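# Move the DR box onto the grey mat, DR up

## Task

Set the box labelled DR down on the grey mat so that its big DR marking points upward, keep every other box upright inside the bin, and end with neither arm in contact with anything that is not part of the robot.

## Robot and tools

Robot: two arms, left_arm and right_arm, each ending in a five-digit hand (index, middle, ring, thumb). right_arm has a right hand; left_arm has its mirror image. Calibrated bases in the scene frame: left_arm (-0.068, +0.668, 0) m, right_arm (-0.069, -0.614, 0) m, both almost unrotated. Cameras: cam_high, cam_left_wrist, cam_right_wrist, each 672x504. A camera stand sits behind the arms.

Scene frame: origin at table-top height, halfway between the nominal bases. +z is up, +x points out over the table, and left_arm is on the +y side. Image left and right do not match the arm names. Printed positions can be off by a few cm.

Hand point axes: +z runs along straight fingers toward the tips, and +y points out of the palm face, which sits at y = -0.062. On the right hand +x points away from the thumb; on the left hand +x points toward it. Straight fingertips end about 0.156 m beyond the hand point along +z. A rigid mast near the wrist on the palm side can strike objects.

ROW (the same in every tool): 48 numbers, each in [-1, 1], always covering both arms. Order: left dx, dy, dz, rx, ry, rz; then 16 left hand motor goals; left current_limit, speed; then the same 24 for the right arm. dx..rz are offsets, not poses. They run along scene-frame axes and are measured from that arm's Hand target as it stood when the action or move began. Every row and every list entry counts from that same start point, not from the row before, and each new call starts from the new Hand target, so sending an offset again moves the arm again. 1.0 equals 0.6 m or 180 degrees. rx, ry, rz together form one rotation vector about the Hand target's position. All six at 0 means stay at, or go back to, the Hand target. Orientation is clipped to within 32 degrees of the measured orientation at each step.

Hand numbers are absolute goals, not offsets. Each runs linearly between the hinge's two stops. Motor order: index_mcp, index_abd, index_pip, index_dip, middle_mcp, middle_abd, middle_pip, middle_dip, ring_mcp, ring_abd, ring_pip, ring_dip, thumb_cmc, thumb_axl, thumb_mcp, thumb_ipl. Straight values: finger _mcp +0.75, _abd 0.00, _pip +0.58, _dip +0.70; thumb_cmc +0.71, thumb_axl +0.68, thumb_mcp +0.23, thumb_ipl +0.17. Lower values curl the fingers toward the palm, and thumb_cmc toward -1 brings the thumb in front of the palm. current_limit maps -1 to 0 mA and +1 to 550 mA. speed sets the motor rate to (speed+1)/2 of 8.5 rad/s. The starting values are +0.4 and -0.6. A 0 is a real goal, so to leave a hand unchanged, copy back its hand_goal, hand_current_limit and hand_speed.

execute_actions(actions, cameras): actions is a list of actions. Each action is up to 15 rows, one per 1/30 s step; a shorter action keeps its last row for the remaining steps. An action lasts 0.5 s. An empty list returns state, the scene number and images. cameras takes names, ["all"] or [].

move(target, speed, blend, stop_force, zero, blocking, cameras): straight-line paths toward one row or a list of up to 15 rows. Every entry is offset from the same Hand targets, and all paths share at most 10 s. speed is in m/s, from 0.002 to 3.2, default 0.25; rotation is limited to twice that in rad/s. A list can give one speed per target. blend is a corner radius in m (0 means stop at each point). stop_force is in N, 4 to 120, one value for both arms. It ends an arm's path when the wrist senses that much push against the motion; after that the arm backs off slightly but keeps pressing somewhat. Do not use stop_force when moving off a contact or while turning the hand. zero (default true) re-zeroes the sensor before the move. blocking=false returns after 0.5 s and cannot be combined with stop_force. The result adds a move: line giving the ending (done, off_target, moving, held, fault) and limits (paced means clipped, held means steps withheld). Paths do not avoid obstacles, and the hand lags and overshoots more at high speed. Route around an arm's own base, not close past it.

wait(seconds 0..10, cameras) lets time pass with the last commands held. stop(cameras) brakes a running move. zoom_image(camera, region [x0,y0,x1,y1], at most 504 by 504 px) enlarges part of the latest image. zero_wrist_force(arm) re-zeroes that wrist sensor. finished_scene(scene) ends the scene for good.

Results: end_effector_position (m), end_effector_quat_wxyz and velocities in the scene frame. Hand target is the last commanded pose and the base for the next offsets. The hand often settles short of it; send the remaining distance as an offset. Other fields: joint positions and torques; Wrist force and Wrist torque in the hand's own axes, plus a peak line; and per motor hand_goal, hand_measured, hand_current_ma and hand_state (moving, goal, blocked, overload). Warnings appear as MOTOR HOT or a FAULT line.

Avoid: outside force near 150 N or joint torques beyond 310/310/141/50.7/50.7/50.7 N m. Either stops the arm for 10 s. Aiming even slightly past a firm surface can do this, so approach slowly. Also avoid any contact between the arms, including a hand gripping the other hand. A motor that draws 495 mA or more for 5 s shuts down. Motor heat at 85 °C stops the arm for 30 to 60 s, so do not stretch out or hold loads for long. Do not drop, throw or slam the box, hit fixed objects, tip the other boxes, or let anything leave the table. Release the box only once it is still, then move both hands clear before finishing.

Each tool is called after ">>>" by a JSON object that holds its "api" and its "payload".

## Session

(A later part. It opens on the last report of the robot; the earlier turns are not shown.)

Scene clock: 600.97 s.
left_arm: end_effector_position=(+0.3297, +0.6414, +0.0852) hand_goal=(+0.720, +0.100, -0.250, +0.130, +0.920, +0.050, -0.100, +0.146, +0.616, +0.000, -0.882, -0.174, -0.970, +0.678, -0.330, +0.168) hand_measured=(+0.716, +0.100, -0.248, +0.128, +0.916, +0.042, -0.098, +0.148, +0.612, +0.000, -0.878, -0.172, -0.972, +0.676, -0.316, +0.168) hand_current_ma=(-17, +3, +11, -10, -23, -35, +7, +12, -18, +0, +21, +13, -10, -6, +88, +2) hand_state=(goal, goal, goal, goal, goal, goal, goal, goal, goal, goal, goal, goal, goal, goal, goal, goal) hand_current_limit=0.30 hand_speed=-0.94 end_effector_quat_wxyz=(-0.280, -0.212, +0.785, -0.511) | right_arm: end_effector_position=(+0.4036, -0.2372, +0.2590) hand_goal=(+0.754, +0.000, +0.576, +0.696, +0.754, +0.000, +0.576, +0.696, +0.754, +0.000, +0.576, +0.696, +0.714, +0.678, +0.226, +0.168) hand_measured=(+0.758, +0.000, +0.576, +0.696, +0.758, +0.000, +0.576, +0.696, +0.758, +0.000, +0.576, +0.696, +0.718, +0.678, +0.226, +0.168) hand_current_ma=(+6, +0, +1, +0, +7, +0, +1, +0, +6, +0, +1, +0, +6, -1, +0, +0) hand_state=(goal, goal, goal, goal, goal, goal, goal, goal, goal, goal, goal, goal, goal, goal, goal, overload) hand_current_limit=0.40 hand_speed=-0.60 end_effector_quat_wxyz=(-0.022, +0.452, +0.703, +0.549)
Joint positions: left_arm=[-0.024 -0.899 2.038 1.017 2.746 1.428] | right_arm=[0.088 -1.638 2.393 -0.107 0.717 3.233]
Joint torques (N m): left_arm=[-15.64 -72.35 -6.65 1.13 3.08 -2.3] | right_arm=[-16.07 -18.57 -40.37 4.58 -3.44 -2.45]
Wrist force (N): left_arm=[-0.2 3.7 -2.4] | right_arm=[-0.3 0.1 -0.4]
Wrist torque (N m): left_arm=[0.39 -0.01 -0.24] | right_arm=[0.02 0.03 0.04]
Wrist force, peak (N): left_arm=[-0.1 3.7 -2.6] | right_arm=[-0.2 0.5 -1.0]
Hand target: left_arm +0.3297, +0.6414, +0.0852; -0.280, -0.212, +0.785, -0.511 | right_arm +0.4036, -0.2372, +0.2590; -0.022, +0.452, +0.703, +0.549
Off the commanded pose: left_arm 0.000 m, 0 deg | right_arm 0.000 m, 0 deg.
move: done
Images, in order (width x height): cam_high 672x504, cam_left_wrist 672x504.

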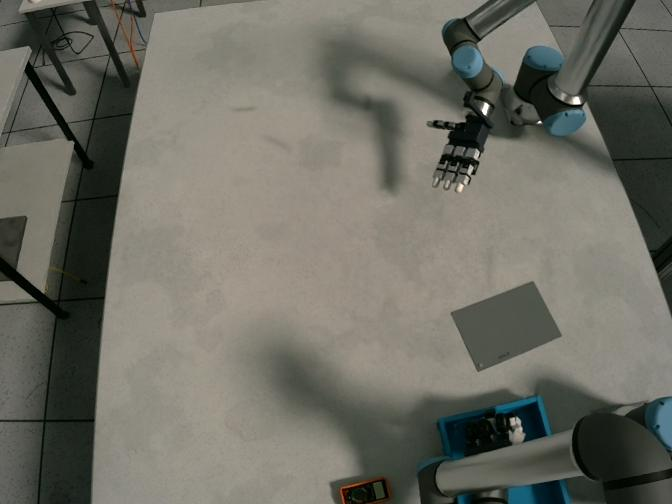

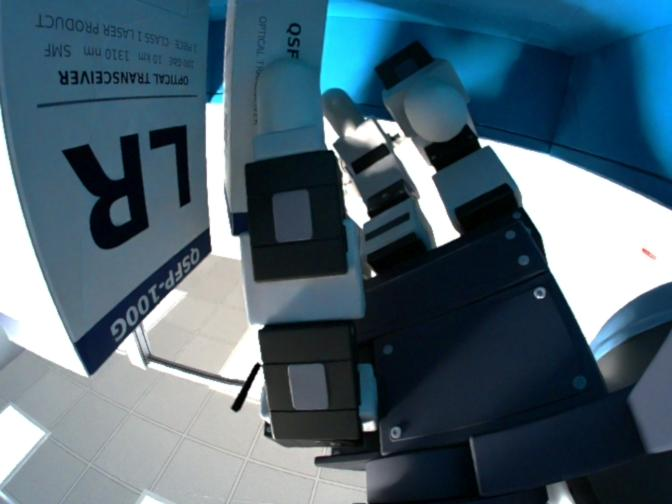

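>>> {"api": "move", "payload": {"target": [[0,0,0,0,0,0,0.68,0.1,-0.26,0.13,0.92,0.05,-0.1,0.146,0.616,0,-0.883,-0.174,-0.97,0.677,-0.36,0.168,0.4,-0.94,0,0,0,0,0,0,0.754,0,0.576,0.696,0.754,0,0.576,0.696,0.754,0,0.576,0.696,0.714,0.678,0.226,0.168,0.4,-0.6]], "speed": 0.05, "cameras": ["cam_high","cam_left_wrist"]}}

>>> {"api": "zoom_image", "payload": {"camera": "cam_high", "region": [480, 405, 540, 450]}}

Scene clock: 606.63 s.
left_arm: end_effector_position=(+0.3297, +0.6414, +0.0852) hand_goal=(+0.680, +0.100, -0.260, +0.130, +0.920, +0.050, -0.100, +0.146, +0.616, +0.000, -0.882, -0.174, -0.970, +0.678, -0.360, +0.168) hand_measured=(+0.698, +0.100, -0.252, +0.132, +0.916, +0.042, -0.098, +0.148, +0.612, +0.000, -0.878, -0.172, -0.976, +0.676, -0.328, +0.172) hand_current_ma=(+93, +3, +34, +8, -23, -35, +7, +12, -18, +0, +21, +13, -33, -16, +202, +28) hand_state=(goal, goal, goal, goal, goal, goal, goal, goal, goal, goal, goal, goal, goal, goal, blocked, goal) hand_current_limit=0.40 hand_speed=-0.94 end_effector_quat_wxyz=(-0.280, -0.212, +0.785, -0.511) | right_arm: end_effector_position=(+0.4036, -0.2372, +0.2590) hand_goal=(+0.754, +0.000, +0.576, +0.696, +0.754, +0.000, +0.576, +0.696, +0.754, +0.000, +0.576, +0.696, +0.714, +0.678, +0.226, +0.168) hand_measured=(+0.758, +0.000, +0.576, +0.696, +0.758, +0.000, +0.576, +0.696, +0.758, +0.000, +0.576, +0.696, +0.718, +0.678, +0.226, +0.168) hand_current_ma=(+6, +0, +1, +0, +7, +0, +1, +0, +6, +0, +1, +0, +6, -1, +0, +0) hand_state=(goal, goal, goal, goal, goal, goal, goal, goal, goal, goal, goal, goal, goal, goal, goal, overload) hand_current_limit=0.40 hand_speed=-0.60 end_effector_quat_wxyz=(-0.022, +0.452, +0.703, +0.549)
Joint positions: left_arm=[-0.024 -0.899 2.038 1.017 2.746 1.428] | right_arm=[0.088 -1.638 2.393 -0.107 0.717 3.233]
Joint torques (N m): left_arm=[-21.19 -73.17 -6.46 1.11 4.63 -1.97] | right_arm=[-16.47 -17.97 -40.53 4.3 -3.18 -3.04]
Wrist force (N): left_arm=[-0.1 3.1 -2.2] | right_arm=[-0.1 0.1 -0.7]
Wrist torque (N m): left_arm=[0.36 0.04 -0.27] | right_arm=[0.06 0.02 0.05]
Wrist force, peak (N): left_arm=[-0.8 3.8 -3.0] | right_arm=[-0.6 0.3 -0.8]
Hand target: left_arm +0.3297, +0.6414, +0.0852; -0.280, -0.212, +0.785, -0.511 | right_arm +0.4036, -0.2372, +0.2590; -0.022, +0.452, +0.703, +0.549
Off the commanded pose: left_arm 0.000 m, 0 deg | right_arm 0.000 m, 0 deg.
move: done
Images, in order (width x height): cam_high 672x504, cam_left_wrist 672x504.

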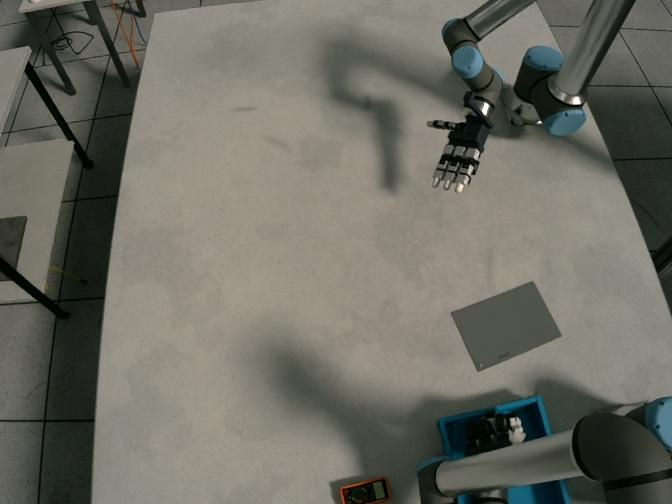

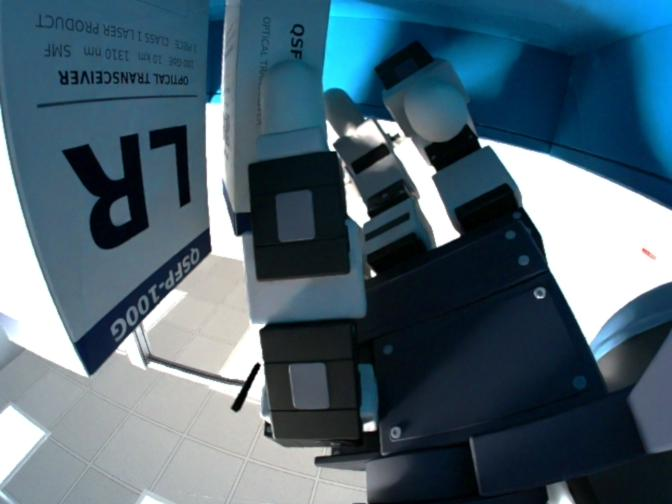

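Scaled by 8.400 from the camera's 672x504 image, which has a finer 960x720 frame.

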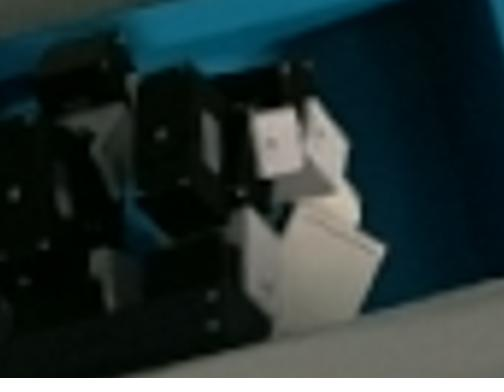

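>>> {"api": "move", "payload": {"target": [[0,0,0,0,0,0,0.63,0.1,-0.275,0.125,0.92,0.05,-0.1,0.146,0.616,0,-0.883,-0.174,-0.98,0.677,-0.4,0.16,0.6,-0.94,0,0,0,0,0,0,0.754,0,0.576,0.696,0.754,0,0.576,0.696,0.754,0,0.576,0.696,0.714,0.678,0.226,0.168,0.4,-0.6]], "speed": 0.05, "cameras": ["cam_high","cam_left_wrist"]}}

>>> {"api": "zoom_image", "payload": {"camera": "cam_high", "region": [480, 405, 540, 450]}}

Scene clock: 618.40 s.
left_arm: end_effector_position=(+0.3297, +0.6414, +0.0852) hand_goal=(+0.630, +0.100, -0.274, +0.126, +0.920, +0.050, -0.100, +0.146, +0.616, +0.000, -0.882, -0.174, -0.980, +0.678, -0.400, +0.160) hand_measured=(+0.680, +0.104, -0.252, +0.134, +0.916, +0.042, -0.098, +0.148, +0.612, +0.000, -0.878, -0.172, -0.996, +0.670, -0.338, +0.172) hand_current_ma=(+259, +18, +101, +35, -23, -35, +7, +12, -18, +0, +21, +13, -72, -43, +398, +80) hand_state=(blocked, goal, blocked, goal, goal, goal, goal, goal, goal, goal, goal, goal, goal, goal, blocked, goal) hand_current_limit=0.60 hand_speed=-0.94 end_effector_quat_wxyz=(-0.280, -0.212, +0.785, -0.511) | right_arm: end_effector_position=(+0.4036, -0.2372, +0.2590) hand_goal=(+0.754, +0.000, +0.576, +0.696, +0.754, +0.000, +0.576, +0.696, +0.754, +0.000, +0.576, +0.696, +0.714, +0.678, +0.226, +0.168) hand_measured=(+0.758, +0.000, +0.576, +0.696, +0.758, +0.000, +0.576, +0.696, +0.758, +0.000, +0.576, +0.696, +0.718, +0.678, +0.226, +0.168) hand_current_ma=(+6, +0, +1, +0, +7, +0, +1, +0, +6, +0, +1, +0, +6, -1, +0, +0) hand_state=(goal, goal, goal, goal, goal, goal, goal, goal, goal, goal, goal, goal, goal, goal, goal, overload) hand_current_limit=0.40 hand_speed=-0.60 end_effector_quat_wxyz=(-0.022, +0.452, +0.703, +0.549)
Joint positions: left_arm=[-0.024 -0.899 2.038 1.017 2.746 1.428] | right_arm=[0.088 -1.638 2.393 -0.107 0.717 3.233]
Joint torques (N m): left_arm=[-18.69 -71.28 -7.69 1.17 4.71 -1.48] | right_arm=[-16.73 -19.47 -40.66 4.4 -3.36 -2.91]
Wrist force (N): left_arm=[0.8 2.5 -2.7] | right_arm=[-0.4 0.2 -0.5]
Wrist torque (N m): left_arm=[0.32 0.01 -0.26] | right_arm=[0.05 0.04 0.03]
Wrist force, peak (N): left_arm=[-0.2 3.4 -2.8] | right_arm=[-0.5 0.3 -0.7]
Hand target: left_arm +0.3297, +0.6414, +0.0852; -0.280, -0.212, +0.785, -0.511 | right_arm +0.4036, -0.2372, +0.2590; -0.022, +0.452, +0.703, +0.549
Off the commanded pose: left_arm 0.000 m, 0 deg | right_arm 0.000 m, 0 deg.
move: done
Images, in order (width x height): cam_high 672x504, cam_left_wrist 672x504.

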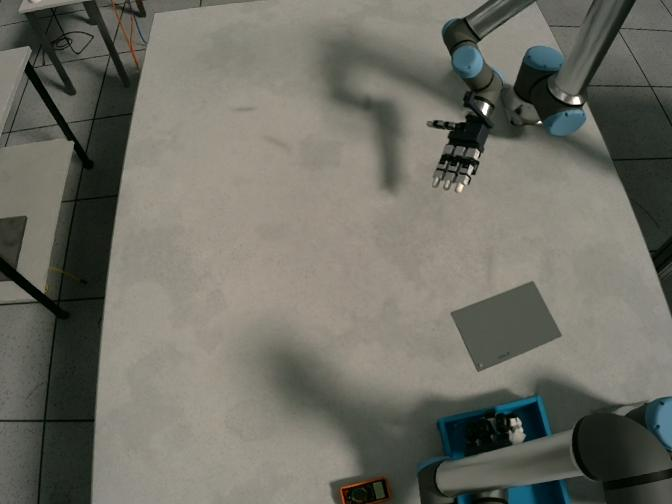

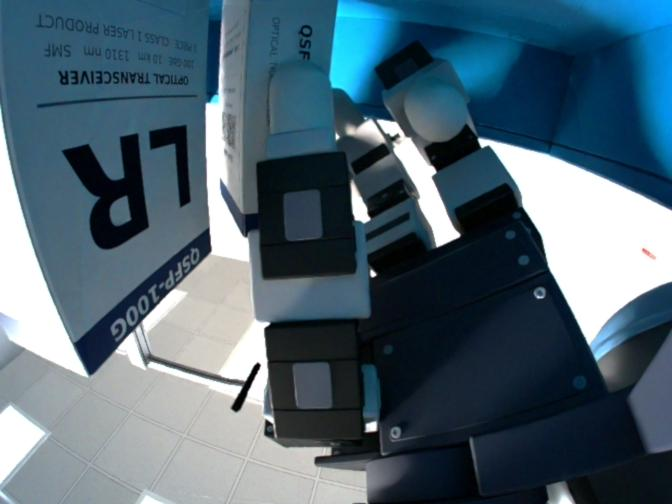

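Scaled by 8.400 from the camera's 672x504 image, which has a finer 960x720 frame.

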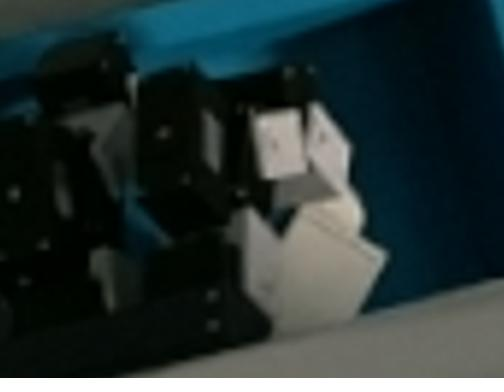

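>>> {"api": "move", "payload": {"target": [[0,0,0.03,0,0,0,0.615,0.1,-0.28,0.125,0.92,0.05,-0.1,0.146,0.616,0,-0.883,-0.174,-0.98,0.677,-0.405,0.16,0.6,-0.94,0,0,0,0,0,0,0.754,0,0.576,0.696,0.754,0,0.576,0.696,0.754,0,0.576,0.696,0.714,0.678,0.226,0.168,0.4,-0.6]], "speed": 0.05, "cameras": ["cam_high","cam_left_wrist"]}}

>>> {"api": "zoom_image", "payload": {"camera": "cam_high", "region": [480, 405, 540, 450]}}

Scene clock: 624.40 s.
left_arm: end_effector_position=(+0.3297, +0.6414, +0.1031) hand_goal=(+0.616, +0.100, -0.280, +0.126, +0.920, +0.050, -0.100, +0.146, +0.616, +0.000, -0.882, -0.174, -0.980, +0.678, -0.404, +0.160) hand_measured=(+0.650, +0.104, -0.252, +0.136, +0.916, +0.042, -0.098, +0.148, +0.612, +0.000, -0.878, -0.172, -0.998, +0.662, -0.338, +0.174) hand_current_ma=(+177, +20, +130, +45, -23, -35, +7, +12, -18, +0, +21, +13, -90, -89, +417, +96) hand_state=(blocked, goal, blocked, goal, goal, goal, goal, goal, goal, goal, goal, goal, goal, goal, blocked, goal) hand_current_limit=0.60 hand_speed=-0.94 end_effector_quat_wxyz=(-0.280, -0.212, +0.785, -0.511) | right_arm: end_effector_position=(+0.4036, -0.2372, +0.2590) hand_goal=(+0.754, +0.000, +0.576, +0.696, +0.754, +0.000, +0.576, +0.696, +0.754, +0.000, +0.576, +0.696, +0.714, +0.678, +0.226, +0.168) hand_measured=(+0.758, +0.000, +0.576, +0.696, +0.758, +0.000, +0.576, +0.696, +0.758, +0.000, +0.576, +0.696, +0.718, +0.678, +0.226, +0.168) hand_current_ma=(+6, +0, +1, +0, +7, +0, +1, +0, +6, +0, +1, +0, +6, -1, +0, +0) hand_state=(goal, goal, goal, goal, goal, goal, goal, goal, goal, goal, goal, goal, goal, goal, goal, overload) hand_current_limit=0.40 hand_speed=-0.60 end_effector_quat_wxyz=(-0.022, +0.452, +0.703, +0.549)
Joint positions: left_arm=[-0.024 -0.929 2.039 1.045 2.746 1.428] | right_arm=[0.088 -1.638 2.393 -0.107 0.717 3.233]
Joint torques (N m): left_arm=[-17.15 -71.85 -7.81 5.98 4.57 1.37] | right_arm=[-16.3 -19.84 -40.76 4.36 -3.35 -2.73]
Wrist force (N): left_arm=[-0.8 4.0 -2.3] | right_arm=[-0.3 0.2 -0.6]
Wrist torque (N m): left_arm=[0.40 0.01 -0.25] | right_arm=[0.06 0.04 0.04]
Wrist force, peak (N): left_arm=[-0.9 4.3 -2.1] | right_arm=[-0.5 0.0 -0.8]
Hand target: left_arm +0.3297, +0.6414, +0.1032; -0.280, -0.212, +0.785, -0.511 | right_arm +0.4036, -0.2372, +0.2590; -0.022, +0.452, +0.703, +0.549
Off the commanded pose: left_arm 0.000 m, 0 deg | right_arm 0.000 m, 0 deg.
move: done
Images, in order (width x height): cam_high 672x504, cam_left_wrist 672x504.

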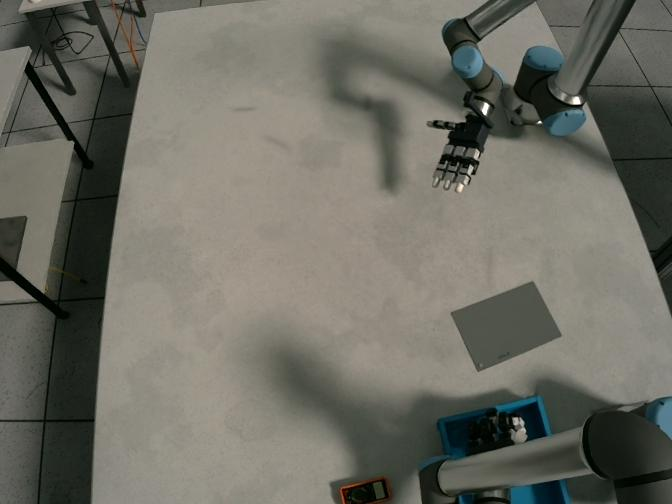

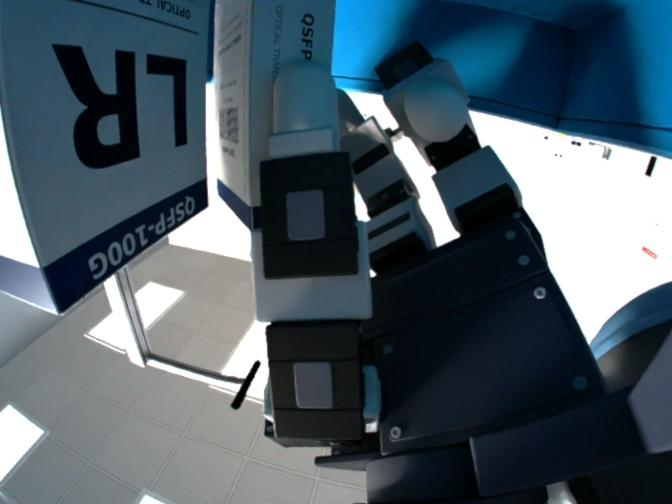

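Scaled by 8.400 from the camera's 672x504 image, which has a finer 960x720 frame.

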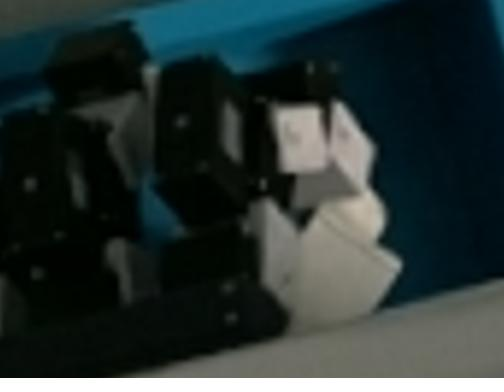

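>>> {"api": "move", "payload": {"target": [[0,0,0.14,0,0,0,0.615,0.1,-0.28,0.125,0.92,0.05,-0.1,0.146,0.616,0,-0.883,-0.174,-0.98,0.677,-0.405,0.16,0.6,-0.94,0,0,0,0,0,0,0.754,0,0.576,0.696,0.754,0,0.576,0.696,0.754,0,0.576,0.696,0.714,0.678,0.226,0.168,0.4,-0.6]], "speed": 0.08, "cameras": ["cam_high","cam_left_wrist"]}}

>>> {"api": "zoom_image", "payload": {"camera": "cam_high", "region": [420, 370, 600, 504]}}

Scene clock: 647.13 s.
left_arm: end_effector_position=(+0.3297, +0.6414, +0.1871) hand_goal=(+0.616, +0.100, -0.280, +0.126, +0.920, +0.050, -0.100, +0.146, +0.616, +0.000, -0.882, -0.174, -0.980, +0.678, -0.404, +0.160) hand_measured=(+0.650, +0.104, -0.252, +0.136, +0.916, +0.042, -0.098, +0.148, +0.612, +0.000, -0.878, -0.172, -0.998, +0.662, -0.338, +0.174) hand_current_ma=(+177, +20, +130, +45, -23, -35, +7, +12, -18, +0, +21, +13, -90, -89, +417, +96) hand_state=(blocked, goal, blocked, goal, goal, goal, goal, goal, goal, goal, goal, goal, goal, goal, blocked, goal) hand_current_limit=0.60 hand_speed=-0.94 end_effector_quat_wxyz=(-0.280, -0.212, +0.785, -0.511) | right_arm: end_effector_position=(+0.4036, -0.2372, +0.2590) hand_goal=(+0.754, +0.000, +0.576, +0.696, +0.754, +0.000, +0.576, +0.696, +0.754, +0.000, +0.576, +0.696, +0.714, +0.678, +0.226, +0.168) hand_measured=(+0.758, +0.000, +0.576, +0.696, +0.758, +0.000, +0.576, +0.696, +0.758, +0.000, +0.576, +0.696, +0.718, +0.678, +0.226, +0.168) hand_current_ma=(+6, +0, +1, +0, +7, +0, +1, +0, +6, +0, +1, +0, +6, -1, +0, +0) hand_state=(goal, goal, goal, goal, goal, goal, goal, goal, goal, goal, goal, goal, goal, goal, goal, overload) hand_current_limit=0.40 hand_speed=-0.60 end_effector_quat_wxyz=(-0.022, +0.452, +0.703, +0.549)
Joint positions: left_arm=[-0.024 -1.061 2.034 1.183 2.746 1.428] | right_arm=[0.088 -1.638 2.393 -0.107 0.717 3.233]
Joint torques (N m): left_arm=[-14.42 -65.4 -28.85 5.48 4 1.97] | right_arm=[-17.51 -18.26 -41.18 4.37 -2.92 -2.65]
Wrist force (N): left_arm=[-0.3 3.5 -1.7] | right_arm=[-0.4 0.1 -0.5]
Wrist torque (N m): left_arm=[0.26 -0.04 -0.18] | right_arm=[0.04 0.05 0.03]
Wrist force, peak (N): left_arm=[-0.7 4.4 -2.3] | right_arm=[-0.8 0.3 -0.4]
Hand target: left_arm +0.3297, +0.6414, +0.1872; -0.280, -0.212, +0.785, -0.511 | right_arm +0.4036, -0.2372, +0.2590; -0.022, +0.452, +0.703, +0.549
Off the commanded pose: left_arm 0.000 m, 0 deg | right_arm 0.000 m, 0 deg.
move: done
Images, in order (width x height): cam_high 672x504, cam_left_wrist 672x504.

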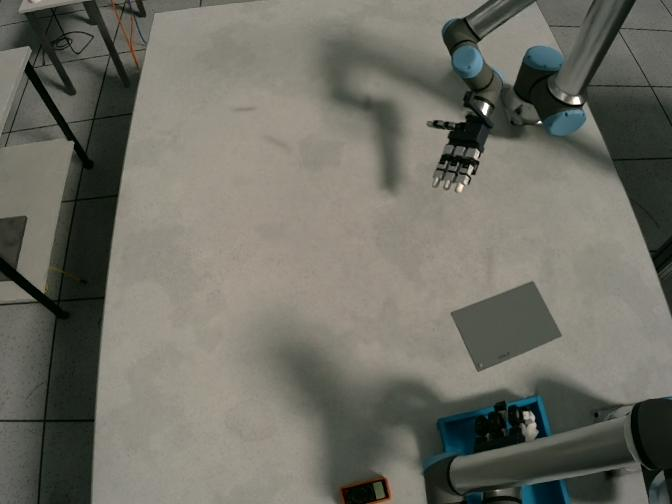

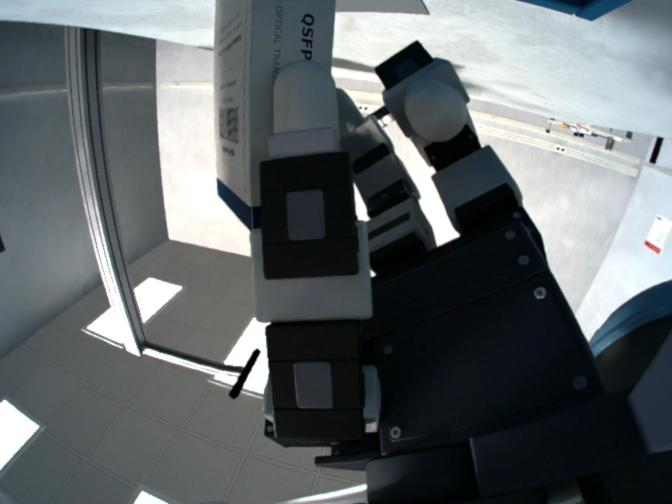

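Scaled by 2.800 from the camera's 672x504 image, which has a finer 960x720 frame.

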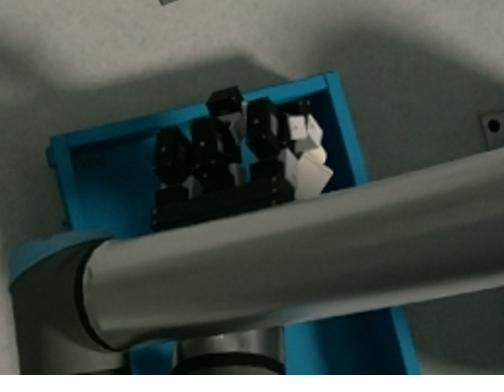

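>>> {"api": "move", "payload": {"target": [[-0.03,-0.6,0,0,0,0,0.615,0.1,-0.28,0.125,0.92,0.05,-0.1,0.146,0.616,0,-0.883,-0.174,-0.98,0.677,-0.405,0.16,0.6,-0.94,0,0,0,0,0,0,0.754,0,0.576,0.696,0.754,0,0.576,0.696,0.754,0,0.576,0.696,0.714,0.678,0.226,0.168,0.4,-0.6],[-0.03,-0.6,0,0,0,0.2,0.615,0.1,-0.28,0.125,0.92,0.05,-0.1,0.146,0.616,0,-0.883,-0.174,-0.98,0.677,-0.405,0.16,0.6,-0.94,0,0,0,0,0,0,0.754,0,0.576,0.696,0.754,0,0.576,0.696,0.754,0,0.576,0.696,0.714,0.678,0.226,0.168,0.4,-0.6]], "speed": 0.2, "cameras": ["cam_high","cam_left_wrist"]}}

>>> {"api": "zoom_image", "payload": {"camera": "cam_high", "region": [400, 250, 600, 400]}}

Scene clock: 660.60 s.
left_arm: end_effector_position=(+0.3117, +0.2814, +0.1872) hand_goal=(+0.616, +0.100, -0.280, +0.126, +0.920, +0.050, -0.100, +0.146, +0.616, +0.000, -0.882, -0.174, -0.980, +0.678, -0.404, +0.160) hand_measured=(+0.650, +0.104, -0.252, +0.136, +0.916, +0.042, -0.098, +0.148, +0.612, +0.000, -0.878, -0.172, -0.998, +0.662, -0.338, +0.174) hand_current_ma=(+172, +20, +130, +45, -23, -34, +6, +12, -18, +0, +21, +13, -90, -92, +417, +96) hand_state=(blocked, goal, blocked, goal, goal, goal, goal, goal, goal, goal, goal, goal, goal, goal, blocked, goal) hand_current_limit=0.60 hand_speed=-0.94 end_effector_quat_wxyz=(-0.109, -0.444, +0.681, -0.572) | right_arm: end_effector_position=(+0.4036, -0.2372, +0.2590) hand_goal=(+0.754, +0.000, +0.576, +0.696, +0.754, +0.000, +0.576, +0.696, +0.754, +0.000, +0.576, +0.696, +0.714, +0.678, +0.226, +0.168) hand_measured=(+0.758, +0.000, +0.576, +0.696, +0.758, +0.000, +0.576, +0.696, +0.758, +0.000, +0.576, +0.696, +0.718, +0.678, +0.226, +0.168) hand_current_ma=(+6, +0, +1, +0, +7, +0, +1, +0, +6, +0, +1, +0, +6, -1, +0, +0) hand_state=(goal, goal, goal, goal, goal, goal, goal, goal, goal, goal, goal, goal, goal, goal, goal, overload) hand_current_limit=0.40 hand_speed=-0.60 end_effector_quat_wxyz=(-0.022, +0.452, +0.703, +0.549)
Joint positions: left_arm=[-0.867 -1.631 2.335 -0.36 1.879 -0.657] | right_arm=[0.088 -1.638 2.393 -0.107 0.717 3.233]
Joint torques (N m): left_arm=[-19.47 -36.55 -28.58 -3.25 -3.1 -2.32] | right_arm=[-16.24 -20.73 -40.6 4.41 -3 -3.08]
Wrist force (N): left_arm=[-1.6 3.7 -2.1] | right_arm=[-0.3 0.0 -0.6]
Wrist torque (N m): left_arm=[0.31 0.06 -0.22] | right_arm=[0.05 0.04 0.03]
Wrist force, peak (N): left_arm=[-0.5 4.6 -3.7] | right_arm=[-0.4 0.4 -0.9]
Hand target: left_arm +0.3117, +0.2814, +0.1872; -0.109, -0.444, +0.681, -0.572 | right_arm +0.4036, -0.2372, +0.2590; -0.022, +0.452, +0.703, +0.549
Off the commanded pose: left_arm 0.000 m, 0 deg | right_arm 0.000 m, 0 deg.
move: done
Images, in order (width x height): cam_high 672x504, cam_left_wrist 672x504.

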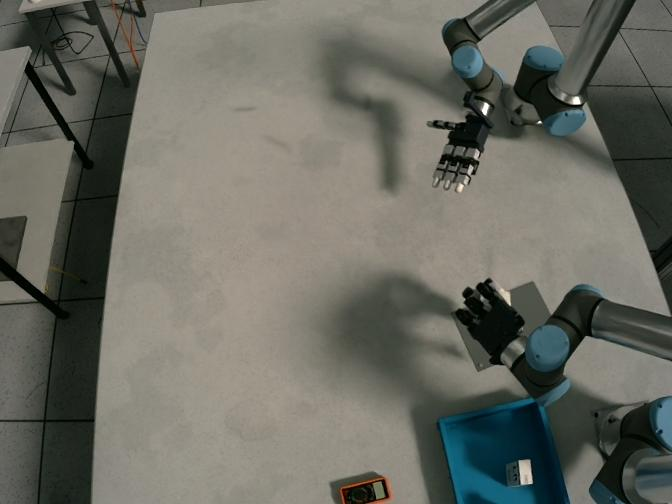

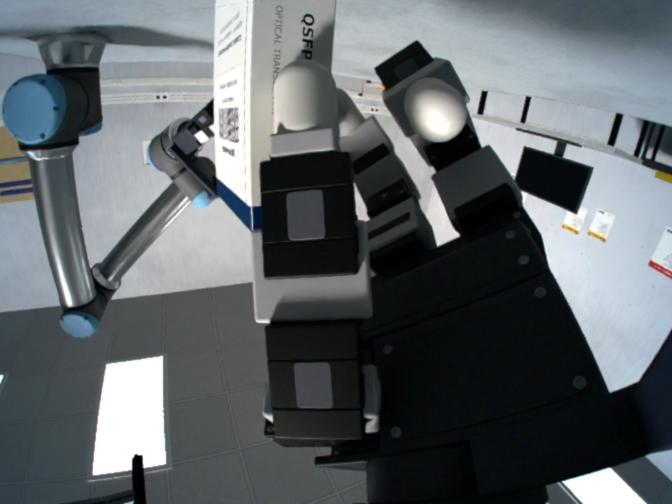

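Scaled by 2.520 from the camera's 672x504 image, which has a finer 960x720 frame.

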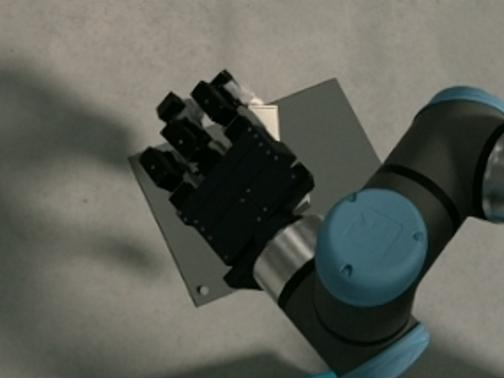

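>>> {"api": "move", "payload": {"target": [[0,0,-0.15,0,0,0,0.615,0.1,-0.28,0.125,0.92,0.05,-0.1,0.146,0.616,0,-0.883,-0.174,-0.98,0.677,-0.405,0.16,0.6,-0.94,0,0,0,0,0,0,0.754,0,0.576,0.696,0.754,0,0.576,0.696,0.754,0,0.576,0.696,0.714,0.678,0.226,0.168,0.4,-0.6]], "speed": 0.2}}

>>> {"api": "move", "payload": {"target": [[0,0,-0.04,0,0,0,0.615,0.1,-0.28,0.125,0.92,0.05,-0.1,0.146,0.616,0,-0.883,-0.174,-0.98,0.677,-0.405,0.16,0.6,-0.94,0,0,0,0,0,0,0.754,0,0.576,0.696,0.754,0,0.576,0.696,0.754,0,0.576,0.696,0.714,0.678,0.226,0.168,0.4,-0.6]], "speed": 0.02, "stop_force": 6, "cameras": ["cam_high","cam_left_wrist"]}}

>>> {"api": "zoom_image", "payload": {"camera": "cam_high", "region": [400, 250, 600, 400]}}

Scene clock: 674.00 s.
left_arm: end_effector_position=(+0.3116, +0.2813, +0.0972) hand_goal=(+0.616, +0.100, -0.280, +0.126, +0.920, +0.050, -0.100, +0.146, +0.616, +0.000, -0.882, -0.174, -0.980, +0.678, -0.404, +0.160) hand_measured=(+0.650, +0.104, -0.252, +0.136, +0.916, +0.042, -0.098, +0.148, +0.612, +0.000, -0.878, -0.172, -0.998, +0.662, -0.338, +0.174) hand_current_ma=(+172, +20, +130, +45, -23, -33, +6, +12, -18, +0, +21, +13, -90, -92, +417, +96) hand_state=(blocked, goal, blocked, goal, goal, goal, goal, goal, goal, goal, goal, goal, goal, goal, blocked, goal) hand_current_limit=0.60 hand_speed=-0.94 end_effector_quat_wxyz=(-0.109, -0.444, +0.681, -0.572) | right_arm: end_effector_position=(+0.4036, -0.2372, +0.2590) hand_goal=(+0.754, +0.000, +0.576, +0.696, +0.754, +0.000, +0.576, +0.696, +0.754, +0.000, +0.576, +0.696, +0.714, +0.678, +0.226, +0.168) hand_measured=(+0.758, +0.000, +0.576, +0.696, +0.758, +0.000, +0.576, +0.696, +0.758, +0.000, +0.576, +0.696, +0.718, +0.678, +0.226, +0.168) hand_current_ma=(+6, +0, +1, +0, +7, +0, +1, +0, +6, +0, +1, +0, +6, -1, +0, +0) hand_state=(goal, goal, goal, goal, goal, goal, goal, goal, goal, goal, goal, goal, goal, goal, goal, overload) hand_current_limit=0.40 hand_speed=-0.60 end_effector_quat_wxyz=(-0.022, +0.452, +0.703, +0.549)
Joint positions: left_arm=[-0.867 -1.478 2.408 -0.586 1.879 -0.657] | right_arm=[0.088 -1.638 2.393 -0.107 0.717 3.233]
Joint torques (N m): left_arm=[19.65 -22.64 -20.07 -3.03 3.58 -2.25] | right_arm=[-15.55 -21.03 -39.57 4.22 -2.94 -2.71]
Wrist force (N): left_arm=[-1.0 3.7 -1.5] | right_arm=[-0.2 0.2 -0.5]
Wrist torque (N m): left_arm=[0.26 0.01 -0.17] | right_arm=[0.06 0.03 0.05]
Wrist force, peak (N): left_arm=[-2.3 5.1 -1.2] | right_arm=[-0.2 0.3 -0.9]
Hand target: left_arm +0.3117, +0.2814, +0.0972; -0.109, -0.444, +0.681, -0.572 | right_arm +0.4036, -0.2372, +0.2590; -0.022, +0.452, +0.703, +0.549
Off the commanded pose: left_arm 0.000 m, 0 deg | right_arm 0.000 m, 0 deg.
move: done

Scene clock: 676.07 s.
left_arm: end_effector_position=(+0.3117, +0.2814, +0.0732) hand_goal=(+0.616, +0.100, -0.280, +0.126, +0.920, +0.050, -0.100, +0.146, +0.616, +0.000, -0.882, -0.174, -0.980, +0.678, -0.404, +0.160) hand_measured=(+0.658, +0.116, -0.240, +0.142, +0.916, +0.042, -0.098, +0.148, +0.612, +0.000, -0.878, -0.172, -0.998, +0.662, -0.358, +0.174) hand_current_ma=(+216, +69, +190, +73, -23, -33, +6, +12, -18, +0, +21, +13, -90, -92, +285, +96) hand_state=(blocked, goal, blocked, goal, goal, goal, goal, goal, goal, goal, goal, goal, goal, goal, blocked, goal) hand_current_limit=0.60 hand_speed=-0.94 end_effector_quat_wxyz=(-0.109, -0.444, +0.681, -0.572) | right_arm: end_effector_position=(+0.4036, -0.2372, +0.2590) hand_goal=(+0.754, +0.000, +0.576, +0.696, +0.754, +0.000, +0.576, +0.696, +0.754, +0.000, +0.576, +0.696, +0.714, +0.678, +0.226, +0.168) hand_measured=(+0.758, +0.000, +0.576, +0.696, +0.758, +0.000, +0.576, +0.696, +0.758, +0.000, +0.576, +0.696, +0.718, +0.678, +0.226, +0.168) hand_current_ma=(+6, +0, +1, +0, +7, +0, +1, +0, +6, +0, +1, +0, +6, -1, +0, +0) hand_state=(goal, goal, goal, goal, goal, goal, goal, goal, goal, goal, goal, goal, goal, goal, goal, overload) hand_current_limit=0.40 hand_speed=-0.60 end_effector_quat_wxyz=(-0.022, +0.452, +0.703, +0.549)
Joint positions: left_arm=[-0.867 -1.429 2.422 -0.649 1.879 -0.657] | right_arm=[0.088 -1.638 2.393 -0.107 0.717 3.233]
Joint torques (N m): left_arm=[22.98 -21.28 -15.37 -2.5 3.27 -0.4] | right_arm=[-16.97 -21.39 -40.46 4.56 -2.92 -2.92]
Wrist force (N): left_arm=[3.3 0.1 -2.8] | right_arm=[-0.2 0.3 -0.4]
Wrist torque (N m): left_arm=[0.21 -0.01 -0.14] | right_arm=[0.05 0.03 0.05]
Wrist force, peak (N): left_arm=[3.8 0.6 -3.0] | right_arm=[-0.6 0.2 -0.7]
Hand target: left_arm +0.3117, +0.2814, +0.0732; -0.109, -0.444, +0.681, -0.572 | right_arm +0.4036, -0.2372, +0.2590; -0.022, +0.452, +0.703, +0.549
Off the commanded pose: left_arm 0.000 m, 0 deg | right_arm 0.000 m, 0 deg.
move: done
Images, in order (width x height): cam_high 672x504, cam_left_wrist 672x504.

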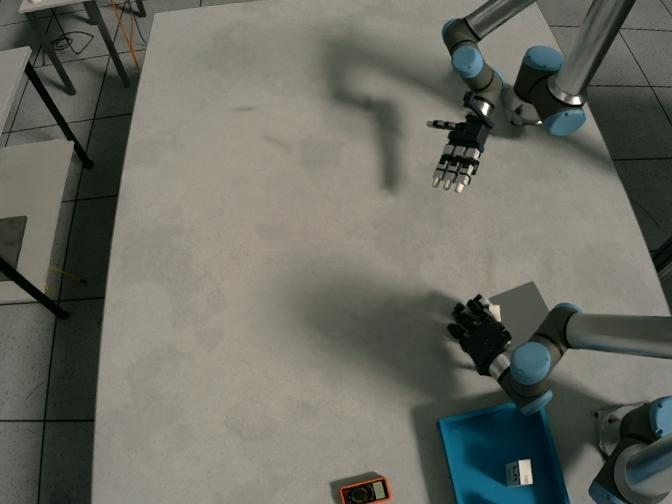

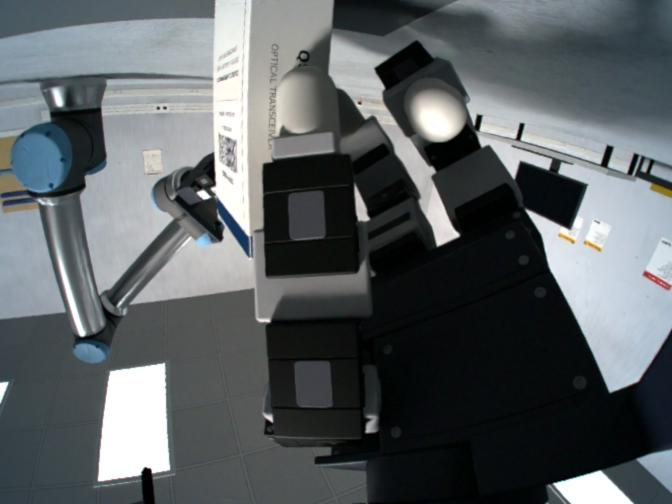

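Scaled by 2.520 from the camera's 672x504 image, which has a finer 960x720 frame.

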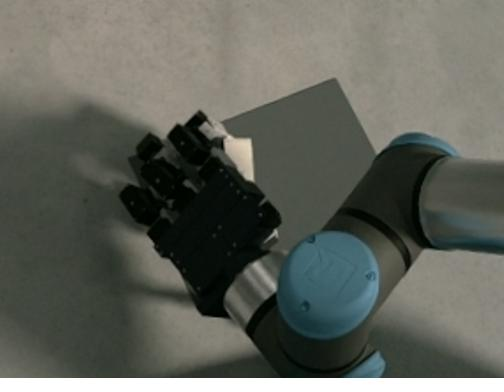

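>>> {"api": "move", "payload": {"target": [[0,0,0.004,0,0,0,0.68,0.1,-0.25,0.13,0.92,0.05,-0.1,0.146,0.616,0,-0.883,-0.174,-0.98,0.677,-0.32,0.168,0.6,-0.94,0,0,0,0,0,0,0.754,0,0.576,0.696,0.754,0,0.576,0.696,0.754,0,0.576,0.696,0.714,0.678,0.226,0.168,0.4,-0.6],[0,0,0.004,0,0,0,0.8,0.1,-0.2,0.14,0.92,0.05,-0.1,0.146,0.616,0,-0.883,-0.174,-0.97,0.677,-0.15,0.168,0.6,-0.9,0,0,0,0,0,0,0.754,0,0.576,0.696,0.754,0,0.576,0.696,0.754,0,0.576,0.696,0.714,0.678,0.226,0.168,0.4,-0.6],[0,0,0.004,0,0,0,0.9,0.1,-0.1,0.146,0.92,0.05,-0.1,0.146,0.616,0,-0.883,-0.174,-0.97,0.677,0.05,0.168,0.6,-0.85,0,0,0,0,0,0,0.754,0,0.576,0.696,0.754,0,0.576,0.696,0.754,0,0.576,0.696,0.714,0.678,0.226,0.168,0.4,-0.6]], "speed": 0.05, "cameras": ["cam_high","cam_left_wrist"]}}

>>> {"api": "zoom_image", "payload": {"camera": "cam_high", "region": [450, 280, 550, 355]}}

Scene clock: 687.57 s.
left_arm: end_effector_position=(+0.3117, +0.2814, +0.0756) hand_goal=(+0.900, +0.100, -0.100, +0.146, +0.920, +0.050, -0.100, +0.146, +0.616, +0.000, -0.882, -0.174, -0.970, +0.678, +0.050, +0.168) hand_measured=(+0.882, +0.100, -0.106, +0.144, +0.916, +0.042, -0.098, +0.148, +0.612, +0.000, -0.878, -0.172, -0.978, +0.674, +0.048, +0.170) hand_current_ma=(-87, +3, -23, -12, -23, -33, +6, +12, -18, +0, +21, +13, -40, -17, -17, +13) hand_state=(goal, goal, goal, goal, goal, goal, goal, goal, goal, goal, goal, goal, goal, goal, goal, goal) hand_current_limit=0.60 hand_speed=-0.85 end_effector_quat_wxyz=(-0.109, -0.444, +0.681, -0.572) | right_arm: end_effector_position=(+0.4036, -0.2372, +0.2590) hand_goal=(+0.754, +0.000, +0.576, +0.696, +0.754, +0.000, +0.576, +0.696, +0.754, +0.000, +0.576, +0.696, +0.714, +0.678, +0.226, +0.168) hand_measured=(+0.758, +0.000, +0.576, +0.696, +0.758, +0.000, +0.576, +0.696, +0.758, +0.000, +0.576, +0.696, +0.718, +0.678, +0.226, +0.168) hand_current_ma=(+6, +0, +1, +0, +7, +0, +1, +0, +6, +0, +1, +0, +6, -1, +0, +0) hand_state=(goal, goal, goal, goal, goal, goal, goal, goal, goal, goal, goal, goal, goal, goal, goal, overload) hand_current_limit=0.40 hand_speed=-0.60 end_effector_quat_wxyz=(-0.022, +0.452, +0.703, +0.549)
Joint positions: left_arm=[-0.867 -1.434 2.421 -0.643 1.879 -0.657] | right_arm=[0.088 -1.638 2.393 -0.107 0.717 3.233]
Joint torques (N m): left_arm=[17.86 -42.57 -33.36 1.1 3.13 -1.34] | right_arm=[-15.34 -20.73 -41.07 4.23 -3.19 -2.9]
Wrist force (N): left_arm=[-0.3 3.0 -1.9] | right_arm=[-0.3 0.1 -0.2]
Wrist torque (N m): left_arm=[0.23 -0.04 -0.18] | right_arm=[0.02 0.03 0.04]
Wrist force, peak (N): left_arm=[3.8 0.3 -3.0] | right_arm=[-0.4 0.2 -0.8]
Hand target: left_arm +0.3117, +0.2814, +0.0756; -0.109, -0.444, +0.681, -0.572 | right_arm +0.4036, -0.2372, +0.2590; -0.022, +0.452, +0.703, +0.549
Off the commanded pose: left_arm 0.000 m, 0 deg | right_arm 0.000 m, 0 deg.
move: done
Images, in order (width x height): cam_high 672x504, cam_left_wrist 672x504.

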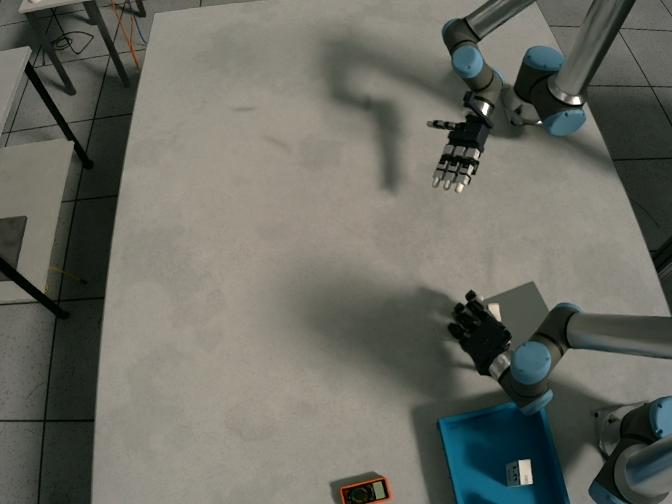

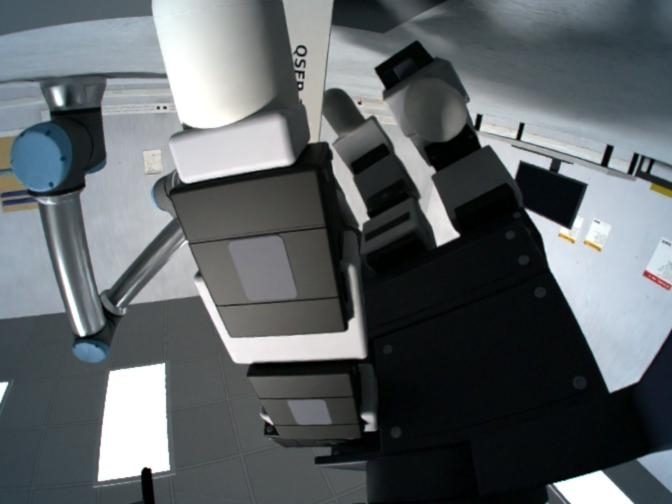

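Scaled by 5.040 from the camera's 672x504 image, which has a finer 960x720 frame.

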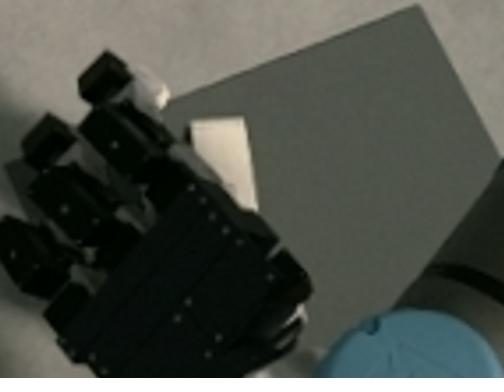

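>>> {"api": "move", "payload": {"target": [[0.14,-0.01,0,0,0,0,0.93,0.1,-0.1,0.146,0.93,0.05,-0.1,0.146,0.616,0,-0.883,-0.174,-0.9,0.677,0.05,0.168,0.6,-0.8,0,0,0,0,0,0,0.754,0,0.576,0.696,0.754,0,0.576,0.696,0.754,0,0.576,0.696,0.714,0.678,0.226,0.168,0.4,-0.6]], "speed": 0.1}}

>>> {"api": "move", "payload": {"target": [[0,0,0.02,0,0,-0.172,0.93,-0.15,-0.1,0.146,0.93,0.15,-0.1,0.146,0.616,0,-0.883,-0.174,-0.714,0.677,0.05,0.168,0.6,-0.8,0,0,0,0,0,0,0.754,0,0.576,0.696,0.754,0,0.576,0.696,0.754,0,0.576,0.696,0.714,0.678,0.226,0.168,0.4,-0.6]], "speed": 0.3, "cameras": ["cam_high","cam_left_wrist"]}}

>>> {"api": "zoom_image", "payload": {"camera": "cam_high", "region": [420, 270, 570, 382]}}

Scene clock: 704.93 s.
left_arm: end_effector_position=(+0.3956, +0.2754, +0.0756) hand_goal=(+0.930, +0.100, -0.100, +0.146, +0.930, +0.050, -0.100, +0.146, +0.616, +0.000, -0.882, -0.174, -0.900, +0.678, +0.050, +0.168) hand_measured=(+0.912, +0.100, -0.104, +0.144, +0.916, +0.042, -0.098, +0.148, +0.612, +0.000, -0.878, -0.172, -0.910, +0.676, +0.048, +0.170) hand_current_ma=(-86, +2, -23, -12, -70, -33, +6, +12, -18, +0, +21, +13, -47, -16, -15, +13) hand_state=(goal, goal, goal, goal, goal, goal, goal, goal, goal, goal, goal, goal, goal, goal, goal, goal) hand_current_limit=0.60 hand_speed=-0.80 end_effector_quat_wxyz=(-0.109, -0.444, +0.681, -0.572) | right_arm: end_effector_position=(+0.4036, -0.2372, +0.2590) hand_goal=(+0.754, +0.000, +0.576, +0.696, +0.754, +0.000, +0.576, +0.696, +0.754, +0.000, +0.576, +0.696, +0.714, +0.678, +0.226, +0.168) hand_measured=(+0.758, +0.000, +0.576, +0.696, +0.758, +0.000, +0.576, +0.696, +0.758, +0.000, +0.576, +0.696, +0.718, +0.678, +0.226, +0.168) hand_current_ma=(+6, +0, +1, +0, +7, +0, +1, +0, +6, +0, +1, +0, +6, -1, +0, +0) hand_state=(goal, goal, goal, goal, goal, goal, goal, goal, goal, goal, goal, goal, goal, goal, goal, overload) hand_current_limit=0.40 hand_speed=-0.60 end_effector_quat_wxyz=(-0.022, +0.452, +0.703, +0.549)
Joint positions: left_arm=[-0.729 -1.316 2.263 -0.583 2.008 -0.606] | right_arm=[0.088 -1.638 2.393 -0.107 0.717 3.233]
Joint torques (N m): left_arm=[23.32 -34.78 -32.93 1.01 3.77 1.81] | right_arm=[-17.14 -22.09 -41.68 4.21 -2.68 -2.7]
Wrist force (N): left_arm=[0.0 3.9 -1.7] | right_arm=[-0.4 0.1 -0.7]
Wrist torque (N m): left_arm=[0.38 -0.07 -0.30] | right_arm=[0.05 0.05 0.03]
Wrist force, peak (N): left_arm=[0.2 3.9 -2.2] | right_arm=[-0.7 0.1 -0.6]
Hand target: left_arm +0.3957, +0.2754, +0.0756; -0.109, -0.444, +0.681, -0.572 | right_arm +0.4036, -0.2372, +0.2590; -0.022, +0.452, +0.703, +0.549
Off the commanded pose: left_arm 0.000 m, 0 deg | right_arm 0.000 m, 0 deg.
move: done

Scene clock: 706.53 s.
left_arm: end_effector_position=(+0.3957, +0.2755, +0.0876) hand_goal=(+0.930, -0.150, -0.100, +0.146, +0.930, +0.150, -0.100, +0.146, +0.616, +0.000, -0.882, -0.174, -0.714, +0.678, +0.050, +0.168) hand_measured=(+0.912, -0.126, -0.104, +0.144, +0.916, +0.138, -0.100, +0.148, +0.612, +0.000, -0.878, -0.172, -0.728, +0.676, +0.048, +0.170) hand_current_ma=(-86, +96, -22, -12, -68, -47, -1, +8, -18, +0, +21, +13, -69, -16, -15, +13) hand_state=(goal, blocked, goal, goal, goal, goal, goal, goal, goal, goal, goal, goal, goal, goal, goal, goal) hand_current_limit=0.60 hand_speed=-0.80 end_effector_quat_wxyz=(-0.257, -0.246, +0.775, -0.522) | right_arm: end_effector_position=(+0.4036, -0.2372, +0.2590) hand_goal=(+0.754, +0.000, +0.576, +0.696, +0.754, +0.000, +0.576, +0.696, +0.754, +0.000, +0.576, +0.696, +0.714, +0.678, +0.226, +0.168) hand_measured=(+0.758, +0.000, +0.576, +0.696, +0.758, +0.000, +0.576, +0.696, +0.758, +0.000, +0.576, +0.696, +0.718, +0.678, +0.226, +0.168) hand_current_ma=(+6, +0, +1, +0, +7, +0, +1, +0, +6, +0, +1, +0, +6, -1, +0, +0) hand_state=(goal, goal, goal, goal, goal, goal, goal, goal, goal, goal, goal, goal, goal, goal, goal, overload) hand_current_limit=0.40 hand_speed=-0.60 end_effector_quat_wxyz=(-0.022, +0.452, +0.703, +0.549)
Joint positions: left_arm=[-0.623 -1.118 1.961 -0.191 2.583 -0.191] | right_arm=[0.088 -1.638 2.393 -0.107 0.717 3.233]
Joint torques (N m): left_arm=[-23 -48.19 -35.52 2.35 4.87 2.43] | right_arm=[-17.04 -20.6 -40.15 4.24 -2.73 -3.1]
Wrist force (N): left_arm=[-0.5 3.2 -2.2] | right_arm=[-0.3 0.4 -0.4]
Wrist torque (N m): left_arm=[0.35 -0.03 -0.31] | right_arm=[0.06 0.04 0.04]
Wrist force, peak (N): left_arm=[0.3 3.8 -2.1] | right_arm=[-0.5 0.3 -0.7]
Hand target: left_arm +0.3957, +0.2754, +0.0876; -0.258, -0.246, +0.775, -0.522 | right_arm +0.4036, -0.2372, +0.2590; -0.022, +0.452, +0.703, +0.549
Off the commanded pose: left_arm 0.000 m, 0 deg | right_arm 0.000 m, 0 deg.
move: done
Images, in order (width x height): cam_high 672x504, cam_left_wrist 672x504.

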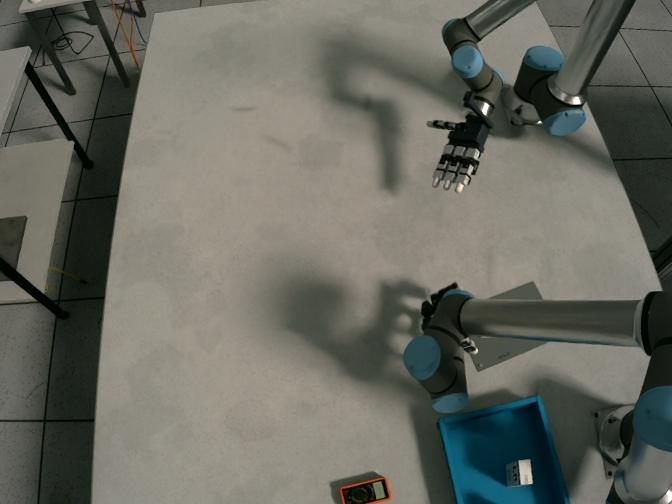

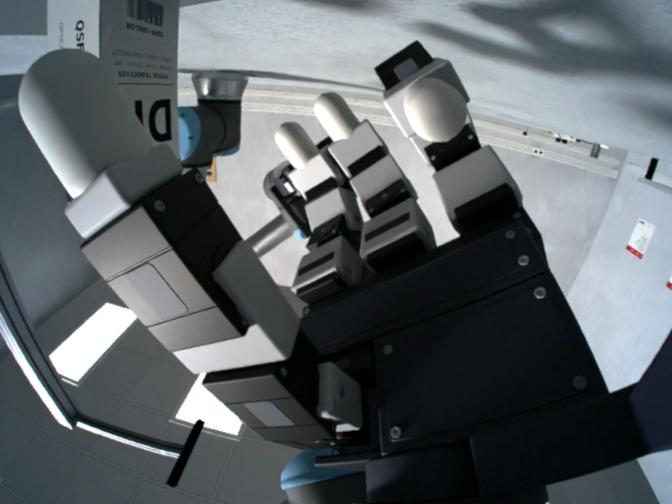

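Scaled by 3.360 from the camera's 672x504 image, which has a finer 960x720 frame.

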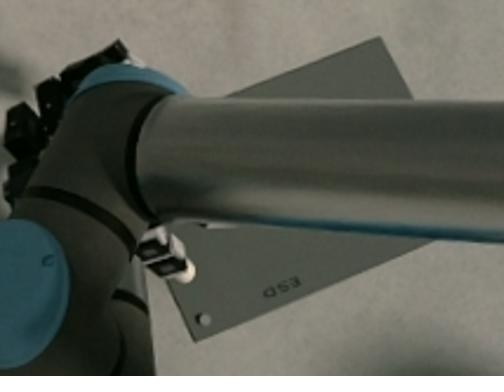

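>>> {"api": "zoom_image", "payload": {"camera": "cam_left_wrist", "region": [30, 0, 230, 150]}}

Scaled by 2.520 from the camera's 672x504 image, which has a finer 960x720 frame.

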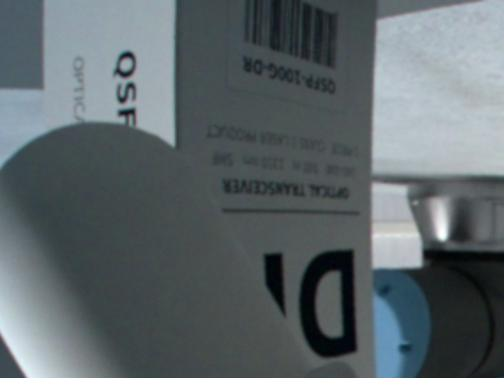

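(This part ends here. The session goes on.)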